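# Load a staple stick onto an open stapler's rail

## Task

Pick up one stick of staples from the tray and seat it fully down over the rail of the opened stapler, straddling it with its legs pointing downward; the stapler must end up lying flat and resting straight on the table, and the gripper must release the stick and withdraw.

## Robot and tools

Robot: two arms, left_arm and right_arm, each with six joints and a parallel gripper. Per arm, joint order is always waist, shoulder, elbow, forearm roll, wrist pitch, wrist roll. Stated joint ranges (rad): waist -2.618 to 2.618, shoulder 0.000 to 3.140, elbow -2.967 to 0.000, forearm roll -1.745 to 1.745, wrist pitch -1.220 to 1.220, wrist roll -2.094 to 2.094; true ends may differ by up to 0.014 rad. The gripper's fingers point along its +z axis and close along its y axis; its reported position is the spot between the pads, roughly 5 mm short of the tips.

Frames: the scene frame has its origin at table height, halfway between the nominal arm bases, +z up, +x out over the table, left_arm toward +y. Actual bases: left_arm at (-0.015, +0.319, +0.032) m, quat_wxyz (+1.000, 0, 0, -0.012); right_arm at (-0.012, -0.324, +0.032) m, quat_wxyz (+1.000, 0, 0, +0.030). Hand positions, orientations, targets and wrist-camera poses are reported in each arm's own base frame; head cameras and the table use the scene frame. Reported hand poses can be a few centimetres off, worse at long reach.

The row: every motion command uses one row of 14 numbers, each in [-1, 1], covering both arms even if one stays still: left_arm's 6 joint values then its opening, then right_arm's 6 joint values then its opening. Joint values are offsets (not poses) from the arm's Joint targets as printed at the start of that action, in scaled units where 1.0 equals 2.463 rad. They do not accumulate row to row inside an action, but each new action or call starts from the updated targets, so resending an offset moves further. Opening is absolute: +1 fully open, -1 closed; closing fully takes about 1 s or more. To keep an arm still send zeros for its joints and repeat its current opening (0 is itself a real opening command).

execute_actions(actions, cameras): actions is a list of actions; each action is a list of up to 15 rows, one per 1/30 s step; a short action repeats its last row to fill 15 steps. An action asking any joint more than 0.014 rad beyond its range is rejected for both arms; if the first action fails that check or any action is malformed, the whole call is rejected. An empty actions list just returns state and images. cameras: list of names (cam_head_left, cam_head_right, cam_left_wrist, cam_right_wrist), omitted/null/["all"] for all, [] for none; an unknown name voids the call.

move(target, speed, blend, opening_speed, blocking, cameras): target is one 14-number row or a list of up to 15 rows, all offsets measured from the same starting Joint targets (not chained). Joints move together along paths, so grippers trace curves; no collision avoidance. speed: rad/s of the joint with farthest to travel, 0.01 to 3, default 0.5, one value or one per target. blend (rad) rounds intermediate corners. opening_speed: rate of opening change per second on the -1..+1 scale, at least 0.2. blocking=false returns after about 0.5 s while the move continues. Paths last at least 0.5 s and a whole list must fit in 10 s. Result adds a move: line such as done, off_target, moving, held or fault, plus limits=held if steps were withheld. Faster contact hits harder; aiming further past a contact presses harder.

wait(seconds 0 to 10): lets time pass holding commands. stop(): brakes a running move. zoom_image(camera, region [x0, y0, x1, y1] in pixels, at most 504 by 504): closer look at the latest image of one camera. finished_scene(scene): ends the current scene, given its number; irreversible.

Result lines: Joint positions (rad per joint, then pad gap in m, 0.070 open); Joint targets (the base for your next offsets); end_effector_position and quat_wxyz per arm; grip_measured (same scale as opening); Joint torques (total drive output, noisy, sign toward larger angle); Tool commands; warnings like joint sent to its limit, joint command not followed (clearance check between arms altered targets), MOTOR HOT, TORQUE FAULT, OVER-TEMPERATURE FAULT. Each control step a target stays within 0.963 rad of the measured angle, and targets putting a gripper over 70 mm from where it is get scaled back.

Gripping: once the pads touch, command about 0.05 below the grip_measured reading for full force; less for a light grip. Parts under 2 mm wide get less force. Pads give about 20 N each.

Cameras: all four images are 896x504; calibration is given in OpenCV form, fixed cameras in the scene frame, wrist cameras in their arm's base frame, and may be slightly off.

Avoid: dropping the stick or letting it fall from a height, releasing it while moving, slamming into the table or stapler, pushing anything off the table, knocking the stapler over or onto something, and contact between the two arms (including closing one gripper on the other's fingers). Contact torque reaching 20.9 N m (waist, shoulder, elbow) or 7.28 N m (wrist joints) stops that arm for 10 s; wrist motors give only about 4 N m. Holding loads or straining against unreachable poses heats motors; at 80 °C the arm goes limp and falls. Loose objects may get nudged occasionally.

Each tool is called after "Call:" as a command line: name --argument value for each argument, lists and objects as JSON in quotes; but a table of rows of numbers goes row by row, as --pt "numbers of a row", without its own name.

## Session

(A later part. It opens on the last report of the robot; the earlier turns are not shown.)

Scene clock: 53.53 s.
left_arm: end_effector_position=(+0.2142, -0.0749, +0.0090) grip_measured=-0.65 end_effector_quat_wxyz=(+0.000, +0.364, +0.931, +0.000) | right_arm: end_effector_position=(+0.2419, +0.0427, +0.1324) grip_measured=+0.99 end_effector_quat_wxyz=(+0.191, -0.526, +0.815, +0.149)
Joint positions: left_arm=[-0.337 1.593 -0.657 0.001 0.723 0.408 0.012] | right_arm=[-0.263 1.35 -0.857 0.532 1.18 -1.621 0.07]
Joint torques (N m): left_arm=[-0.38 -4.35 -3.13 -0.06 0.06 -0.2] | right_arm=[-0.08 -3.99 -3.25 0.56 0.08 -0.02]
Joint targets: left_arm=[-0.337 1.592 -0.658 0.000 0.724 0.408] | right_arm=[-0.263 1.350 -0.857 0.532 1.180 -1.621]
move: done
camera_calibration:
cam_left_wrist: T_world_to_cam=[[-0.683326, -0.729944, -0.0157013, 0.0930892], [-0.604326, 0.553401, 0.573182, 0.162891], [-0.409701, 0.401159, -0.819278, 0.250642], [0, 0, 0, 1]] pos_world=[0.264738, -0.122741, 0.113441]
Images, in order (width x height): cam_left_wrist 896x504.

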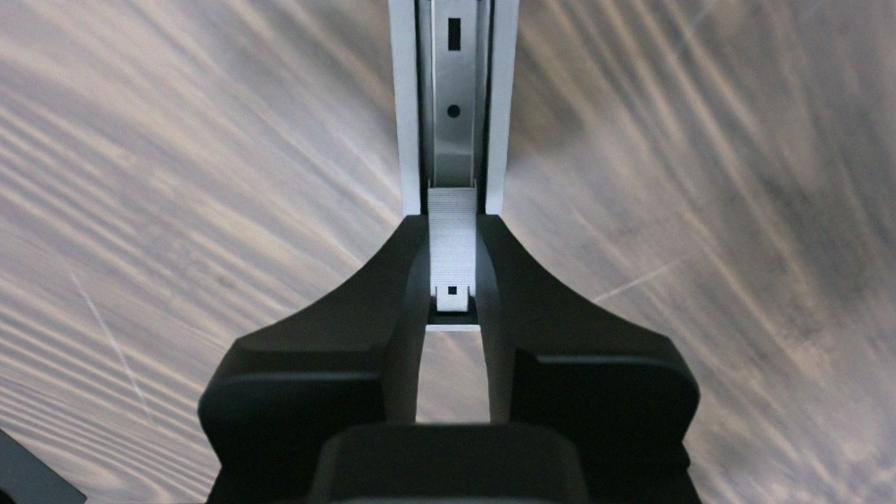

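Call:
move --target '[0,0.008,0.0045,0,-0.0125,0.0085,-0.69,0,0,0,0,0,0,1]' --speed 0.07 --cameras '["cam_left_wrist"]'

Call:
zoom_image --camera "cam_left_wrist" --region '[415, 160, 490, 210]'

Call:
zoom_image --camera "cam_left_wrist" --region '[415, 265, 490, 335]'

Scene clock: 60.47 s.
left_arm: end_effector_position=(+0.2145, -0.0750, +0.0030) grip_measured=-0.65 end_effector_quat_wxyz=(+0.000, +0.374, +0.927, +0.000) | right_arm: end_effector_position=(+0.2419, +0.0427, +0.1324) grip_measured=+0.99 end_effector_quat_wxyz=(+0.191, -0.526, +0.815, +0.149)
Joint positions: left_arm=[-0.337 1.612 -0.647 0.001 0.693 0.429 0.012] | right_arm=[-0.263 1.35 -0.857 0.532 1.18 -1.621 0.07]
Joint torques (N m): left_arm=[0.21 -3.78 -2.47 0.08 -0.01 0.11] | right_arm=[0.01 -4.08 -3.24 0.57 0.13 -0.02]
Joint targets: left_arm=[-0.337 1.612 -0.647 0.000 0.693 0.429] | right_arm=[-0.263 1.350 -0.857 0.532 1.180 -1.621]
move: done
camera_calibration:
cam_left_wrist: T_world_to_cam=[[-0.698313, -0.715612, -0.0160708, 0.097342], [-0.593274, 0.566079, 0.572346, 0.165188], [-0.400481, 0.409212, -0.819854, 0.244582], [0, 0, 0, 1]] pos_world=[0.263928, -0.123937, 0.107541]
Images, in order (width x height): cam_left_wrist 896x504.

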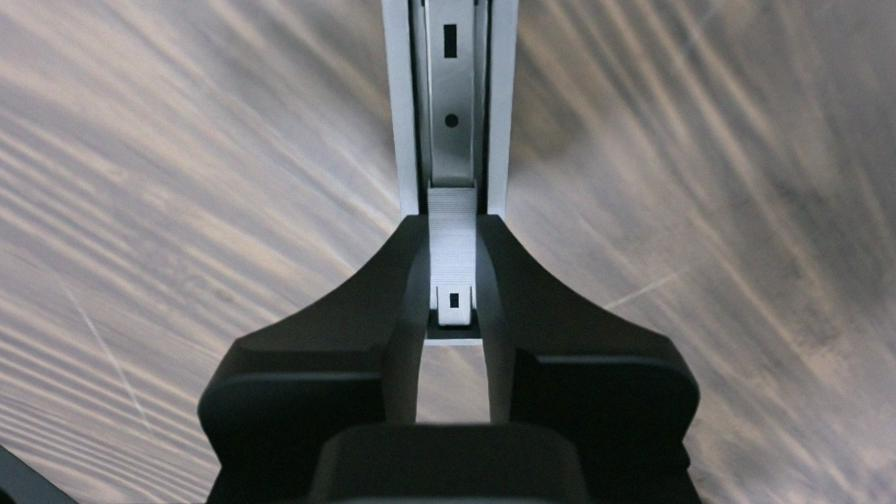

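Scaled by 6.720 from the camera's 896x504 image, which has a finer 1280x720 frame.

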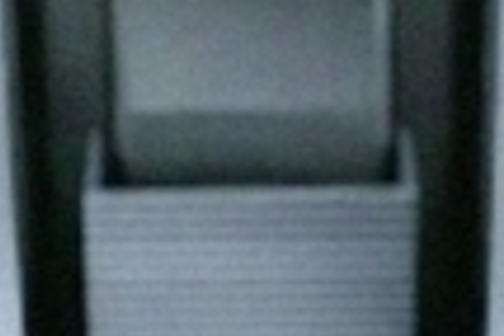

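Scaled by 6.720 from the camera's 896x504 image, which has a finer 1280x720 frame.

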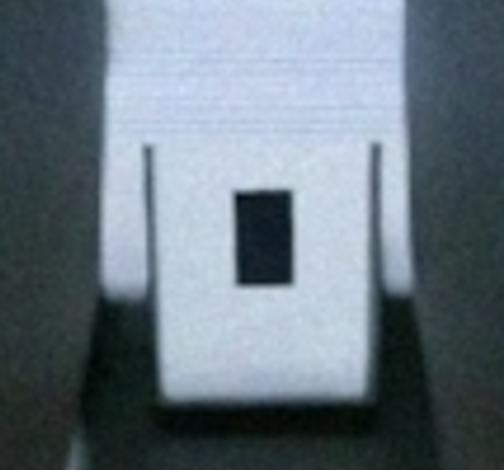

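Call:
move --target '[-0.0003,0.0037,0.0021,0,-0.0058,-0.0031,-0.69,0,0,0,0,0,0,1]' --speed 0.03 --cameras '["cam_left_wrist"]'

Call:
zoom_image --camera "cam_left_wrist" --region '[415, 160, 490, 210]'

Call:
zoom_image --camera "cam_left_wrist" --region '[415, 265, 490, 335]'

Scene clock: 63.23 s.
left_arm: end_effector_position=(+0.2148, -0.0754, +0.0001) grip_measured=-0.65 end_effector_quat_wxyz=(+0.001, +0.371, +0.929, +0.000) | right_arm: end_effector_position=(+0.2419, +0.0427, +0.1324) grip_measured=+0.99 end_effector_quat_wxyz=(+0.191, -0.526, +0.815, +0.149)
Joint positions: left_arm=[-0.338 1.621 -0.643 0.001 0.679 0.422 0.012] | right_arm=[-0.263 1.35 -0.857 0.532 1.18 -1.621 0.07]
Joint torques (N m): left_arm=[-0.64 -3.65 -2.13 0.07 -0.03 -0.18] | right_arm=[-0.06 -4.02 -3.18 0.54 0.09 -0.02]
Joint targets: left_arm=[-0.338 1.621 -0.642 0.000 0.679 0.421] | right_arm=[-0.263 1.350 -0.857 0.532 1.180 -1.621]
move: done
camera_calibration:
cam_left_wrist: T_world_to_cam=[[-0.693642, -0.720133, -0.0164287, 0.0959596], [-0.597395, 0.562376, 0.57171, 0.167729], [-0.402468, 0.406376, -0.820292, 0.242666], [0, 0, 0, 1]] pos_world=[0.264427, -0.123837, 0.104741]
Images, in order (width x height): cam_left_wrist 896x504.

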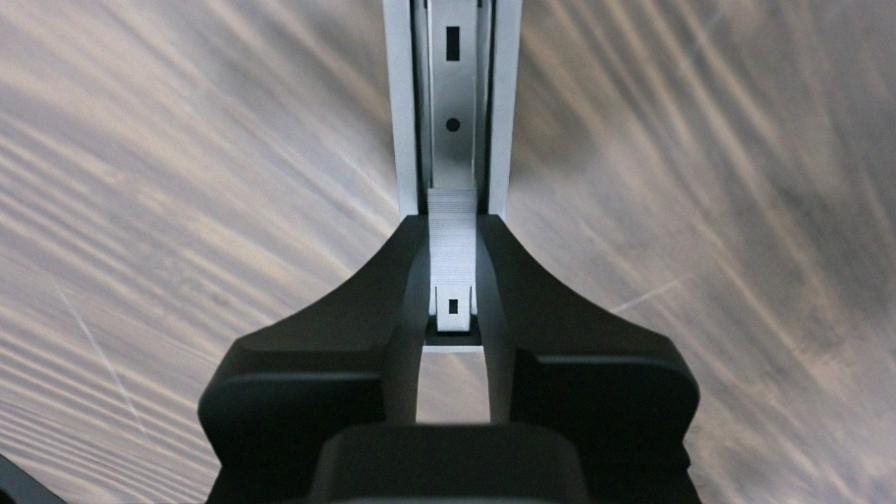

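Scaled by 6.720 from the camera's 896x504 image, which has a finer 1280x720 frame.

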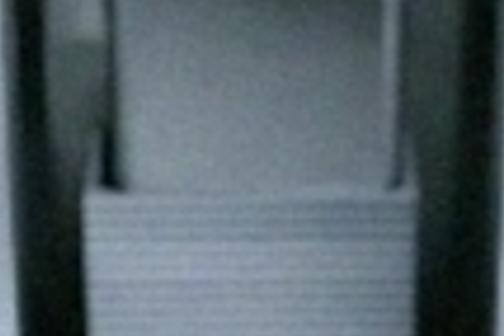

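Scaled by 6.720 from the camera's 896x504 image, which has a finer 1280x720 frame.

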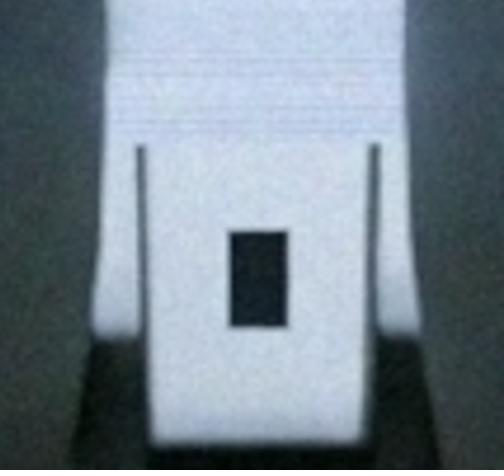

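Call:
move --target '[-0.0004,0.0025,0.0014,0,-0.0039,0,-0.69,0,0,0,0,0,0,1]' --speed 0.03 --cameras '["cam_left_wrist"]'

Call:
zoom_image --camera "cam_left_wrist" --region '[415, 160, 490, 210]'

Call:
zoom_image --camera "cam_left_wrist" --region '[415, 265, 490, 335]'

Scene clock: 65.73 s.
left_arm: end_effector_position=(+0.2144, -0.0754, -0.0012) grip_measured=-0.65 end_effector_quat_wxyz=(+0.001, +0.371, +0.929, +0.000) | right_arm: end_effector_position=(+0.2419, +0.0427, +0.1324) grip_measured=+0.99 end_effector_quat_wxyz=(+0.191, -0.526, +0.815, +0.149)
Joint positions: left_arm=[-0.339 1.624 -0.639 0.001 0.672 0.422 0.012] | right_arm=[-0.263 1.35 -0.857 0.532 1.18 -1.621 0.07]
Joint torques (N m): left_arm=[-1.13 0.3 -0.75 -0.13 -0.99 0.11] | right_arm=[-0.1 -4.06 -3.24 0.55 0.09 -0.01]
Joint targets: left_arm=[-0.339 1.627 -0.638 0.000 0.670 0.421] | right_arm=[-0.263 1.350 -0.857 0.532 1.180 -1.621]
move: done
camera_calibration:
cam_left_wrist: T_world_to_cam=[[-0.694332, -0.719466, -0.0164619, 0.0957851], [-0.59689, 0.562959, 0.571664, 0.168289], [-0.402025, 0.406751, -0.820323, 0.241453], [0, 0, 0, 1]] pos_world=[0.264027, -0.124037, 0.103441]
Images, in order (width x height): cam_left_wrist 896x504.

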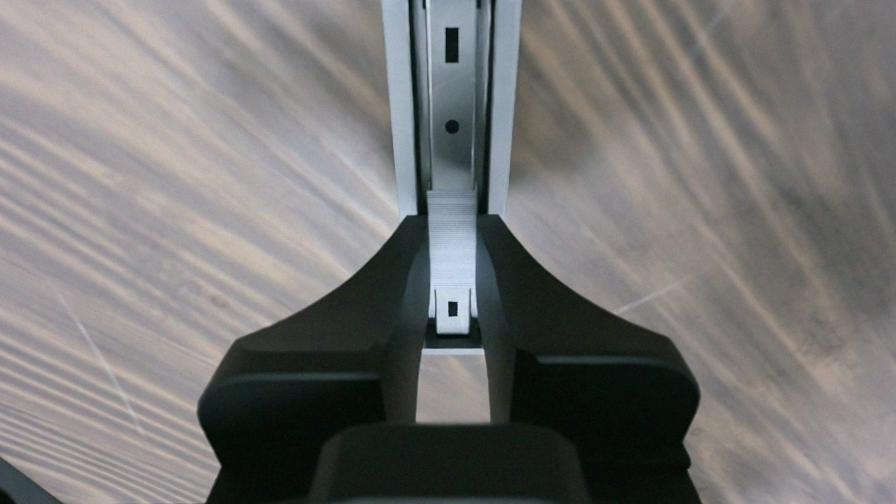

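Scaled by 6.720 from the camera's 896x504 image, which has a finer 1280x720 frame.

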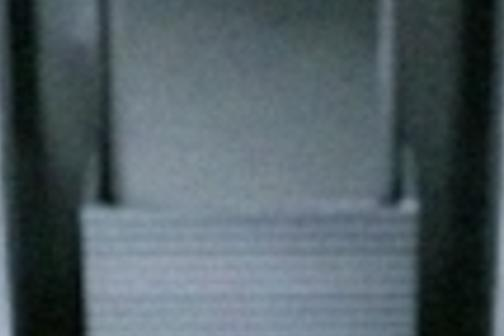

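Scaled by 6.720 from the camera's 896x504 image, which has a finer 1280x720 frame.

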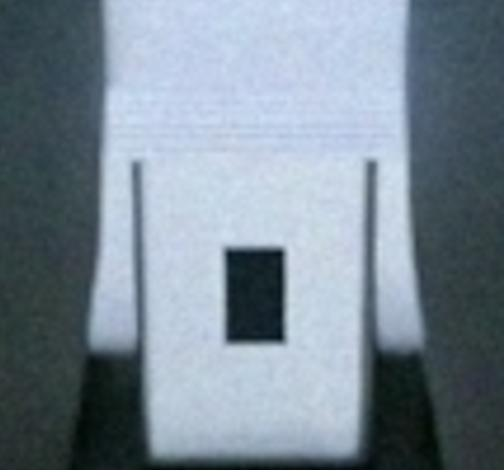

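Call:
move --target '[0,-0.0015,-0.0008,0,0.0023,0,-0.52,0,0,0,0,0,0,1]' --speed 0.05 --opening_speed 0.2 --cameras '["cam_left_wrist"]'

Call:
zoom_image --camera "cam_left_wrist" --region '[390, 140, 510, 370]'

Scene clock: 68.23 s.
left_arm: end_effector_position=(+0.2143, -0.0759, -0.0016) grip_measured=-0.53 end_effector_quat_wxyz=(+0.000, +0.371, +0.929, +0.000) | right_arm: end_effector_position=(+0.2419, +0.0427, +0.1324) grip_measured=+0.99 end_effector_quat_wxyz=(+0.191, -0.526, +0.815, +0.149)
Joint positions: left_arm=[-0.34 1.627 -0.64 -0.001 0.672 0.422 0.017] | right_arm=[-0.263 1.35 -0.857 0.532 1.18 -1.621 0.07]
Joint torques (N m): left_arm=[1.47 -0.03 0.37 0.44 0.15 0.1] | right_arm=[0.01 -4.04 -3.19 0.58 0.12 -0.04]
Joint targets: left_arm=[-0.339 1.624 -0.640 0.000 0.675 0.421] | right_arm=[-0.263 1.350 -0.857 0.532 1.180 -1.621]
move: done
camera_calibration:
cam_left_wrist: T_world_to_cam=[[-0.693918, -0.719904, -0.0146807, 0.0952875], [-0.59609, 0.562898, 0.572559, 0.168552], [-0.403923, 0.40606, -0.819732, 0.24148], [0, 0, 0, 1]] pos_world=[0.264133, -0.124335, 0.102842]
Images, in order (width x height): cam_left_wrist 896x504.

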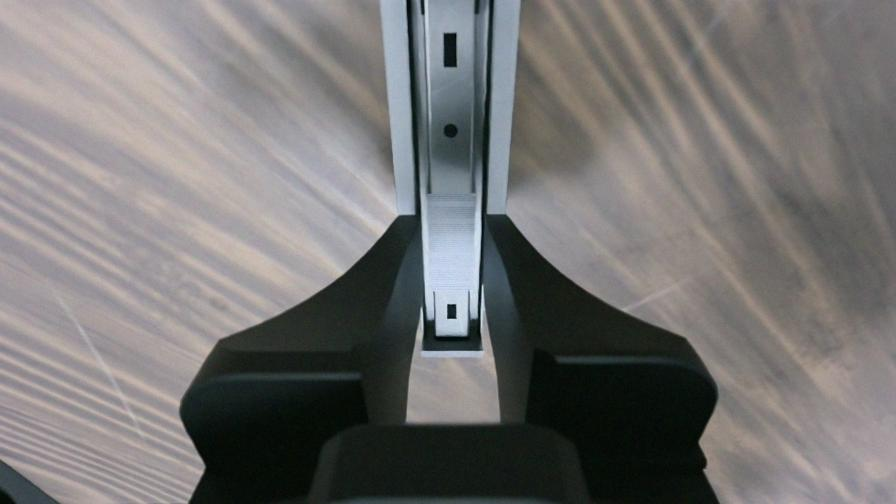

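Scaled by 2.191 from the camera's 896x504 image, which has a finer 1280x720 frame.

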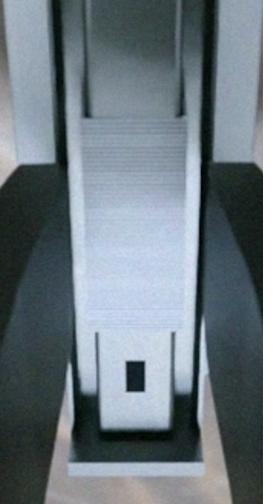

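Call:
move --pt "0 -0.0062 -0.0035 0 0.0097 0 -0.5 0 0 0 0 0 0 1" --pt "0 -0.0496 -0.0376 0 0.0868 0 -0.5 0 0 0 0 0 0 1" --pt "0 -0.0496 -0.0376 0 0.0868 0 -1 0 0 0 0 0 0 1" --speed '[0.06,0.25,0.2]' --cameras '["cam_left_wrist"]'

Call:
zoom_image --camera "cam_left_wrist" --region '[410, 90, 500, 290]'

Scene clock: 72.73 s.
left_arm: end_effector_position=(+0.2146, -0.0757, +0.0449) grip_measured=-1.00 end_effector_quat_wxyz=(+0.000, +0.371, +0.929, +0.000) | right_arm: end_effector_position=(+0.2419, +0.0427, +0.1324) grip_measured=+0.99 end_effector_quat_wxyz=(+0.191, -0.526, +0.815, +0.149)
Joint positions: left_arm=[-0.339 1.501 -0.733 0 0.889 0.422 0] | right_arm=[-0.263 1.35 -0.857 0.532 1.18 -1.621 0.07]
Joint torques (N m): left_arm=[0.82 -3.34 -2.74 0.11 -0.07 -0.17] | right_arm=[-0.08 -3.98 -3.03 0.54 0.09 -0.03]
Joint targets: left_arm=[-0.339 1.501 -0.733 0.000 0.889 0.421] | right_arm=[-0.263 1.350 -0.857 0.532 1.180 -1.621]
move: done
camera_calibration:
cam_left_wrist: T_world_to_cam=[[-0.693733, -0.720063, -0.0155862, 0.0963182], [-0.596967, 0.562761, 0.571779, 0.142207], [-0.402946, 0.405966, -0.82026, 0.279486], [0, 0, 0, 1]] pos_world=[0.264329, -0.124135, 0.149442]
Images, in order (width x height): cam_left_wrist 896x504.

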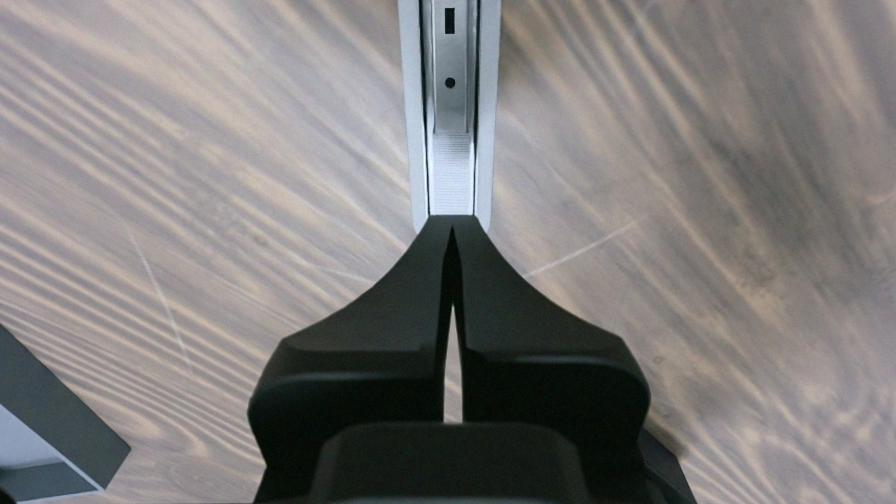

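Scaled by 2.520 from the camera's 896x504 image, which has a finer 1280x720 frame.

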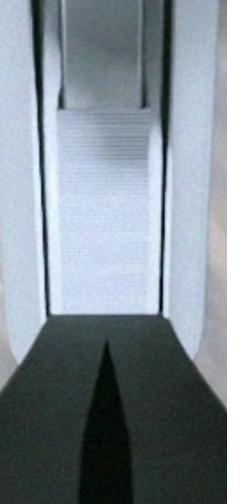

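Call:
move --pt "0 0.0422 0.0334 0 -0.0752 0 -1 0 0 0 0 0 0 1" --pt "0 0.0502 0.0378 0 -0.0874 0 -1 0 0 0 0 0 0 1" --speed '[0.2,0.03]' --cameras '["cam_left_wrist"]'

Scene clock: 76.20 s.
left_arm: end_effector_position=(+0.2162, -0.0761, +0.0004) grip_measured=-1.00 end_effector_quat_wxyz=(+0.004, +0.371, +0.929, +0.000) | right_arm: end_effector_position=(+0.2419, +0.0427, +0.1324) grip_measured=+0.99 end_effector_quat_wxyz=(+0.191, -0.526, +0.815, +0.149)
Joint positions: left_arm=[-0.339 1.62 -0.643 0 0.673 0.422 0] | right_arm=[-0.263 1.35 -0.857 0.532 1.18 -1.621 0.07]
Joint torques (N m): left_arm=[0.15 2.2 1.63 -0.03 -0.25 -0.07] | right_arm=[-0.04 -4.18 -3.17 0.53 0.07 -0.03]
Joint targets: left_arm=[-0.339 1.625 -0.640 0.000 0.674 0.421] | right_arm=[-0.263 1.350 -0.857 0.532 1.180 -1.621]
move: done
camera_calibration:
cam_left_wrist: T_world_to_cam=[[-0.694049, -0.719669, -0.0193094, 0.0965549], [-0.600771, 0.564187, 0.566363, 0.169752], [-0.3967, 0.404684, -0.82393, 0.242275], [0, 0, 0, 1]] pos_world=[0.265106, -0.124329, 0.105341]
Images, in order (width x height): cam_left_wrist 896x504.

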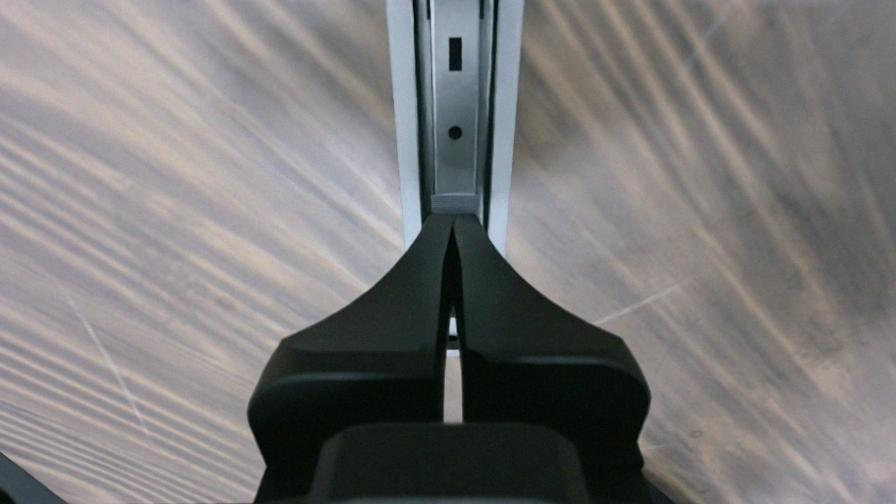

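Call:
move --pt "0 -0.008 -0.0044 0 0.0122 0 -1 0 0 0 0 0 0 1" --pt "0 -0.0502 -0.0378 0 0.0874 0 -1 0 0 0 0 0 0 1" --pt "0.12 -0.0502 -0.0378 0 0.0874 0.12 -1 0 0 0 0 0 0 1" --speed '[0.06,0.25,0.5]'

Call:
zoom_image --camera "cam_left_wrist" --region '[500, 0, 896, 300]'

Call:
zoom_image --camera "cam_head_left" --region '[310, 220, 450, 330]'

Scene clock: 80.10 s.
left_arm: end_effector_position=(+0.2273, -0.0096, +0.0448) grip_measured=-1.00 end_effector_quat_wxyz=(+0.000, +0.371, +0.929, +0.000) | right_arm: end_effector_position=(+0.2419, +0.0427, +0.1324) grip_measured=+0.99 end_effector_quat_wxyz=(+0.191, -0.526, +0.815, +0.149)
Joint positions: left_arm=[-0.043 1.501 -0.733 0 0.889 0.718 0] | right_arm=[-0.263 1.35 -0.857 0.532 1.18 -1.621 0.07]
Joint torques (N m): left_arm=[-0.51 -3.34 -2.74 0.03 -0.06 -0.23] | right_arm=[-0.11 -3.99 -3.14 0.55 0.08 -0.03]
Joint targets: left_arm=[-0.044 1.501 -0.733 0.000 0.889 0.717] | right_arm=[-0.263 1.350 -0.857 0.532 1.180 -1.621]
move: done
camera_calibration:
cam_left_wrist: T_world_to_cam=[[-0.694104, -0.719694, -0.0161059, 0.152779], [-0.596603, 0.562582, 0.572334, 0.112567], [-0.402845, 0.406869, -0.819862, 0.257734], [0, 0, 0, 1]] pos_world=[0.27703, -0.0582377, 0.149341]
cam_right_wrist: T_world_to_cam=[[0.921966, -0.38464, -0.0450589, -0.197131], [-0.37781, -0.918896, 0.113531, 0.114781], [-0.0850731, -0.0876483, -0.992512, 0.280151], [0, 0, 0, 1]] pos_world=[0.248946, 0.054202, 0.256139]

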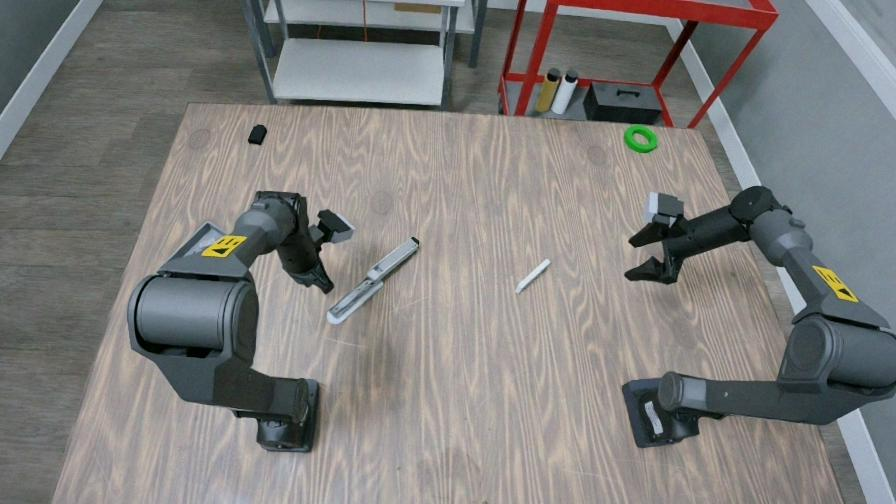

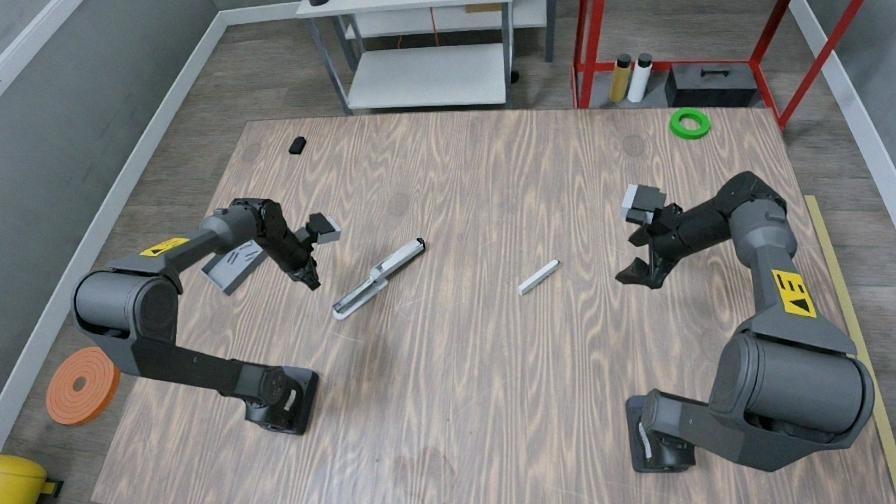

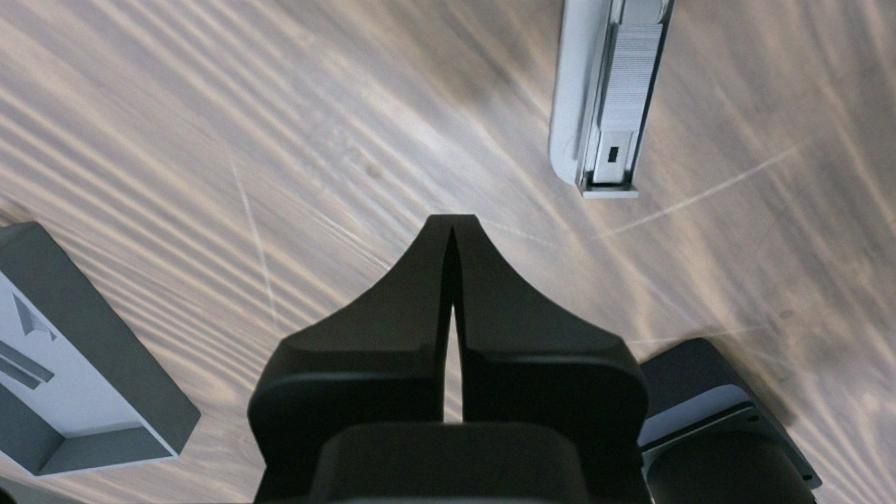

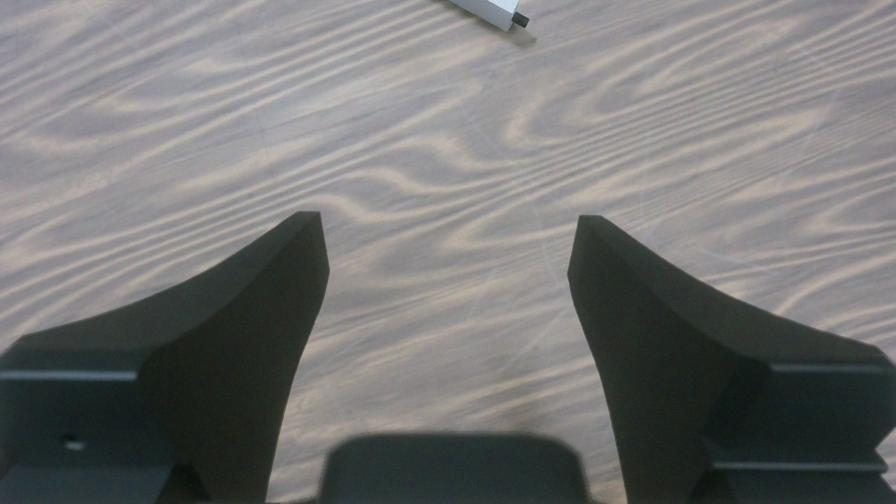

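Scaled by 1.273 from the camera's 896x504 image, which has a finer 1280x720 frame.

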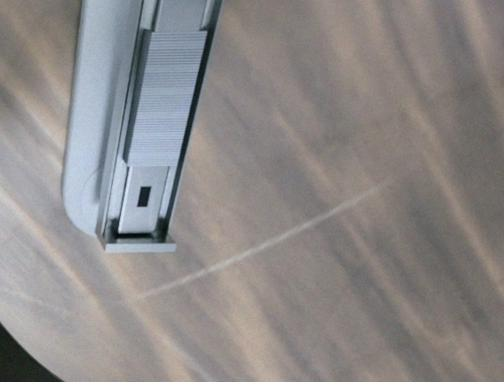

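Scaled by 3.600 from the camera's 896x504 image, which has a finer 1280x720 frame.

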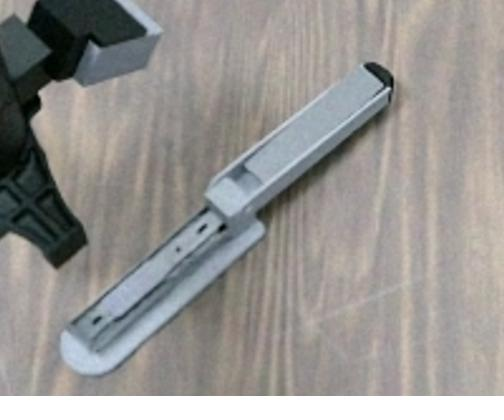

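Call:
finished_scene --scene 2

The scene is finished: the task was done.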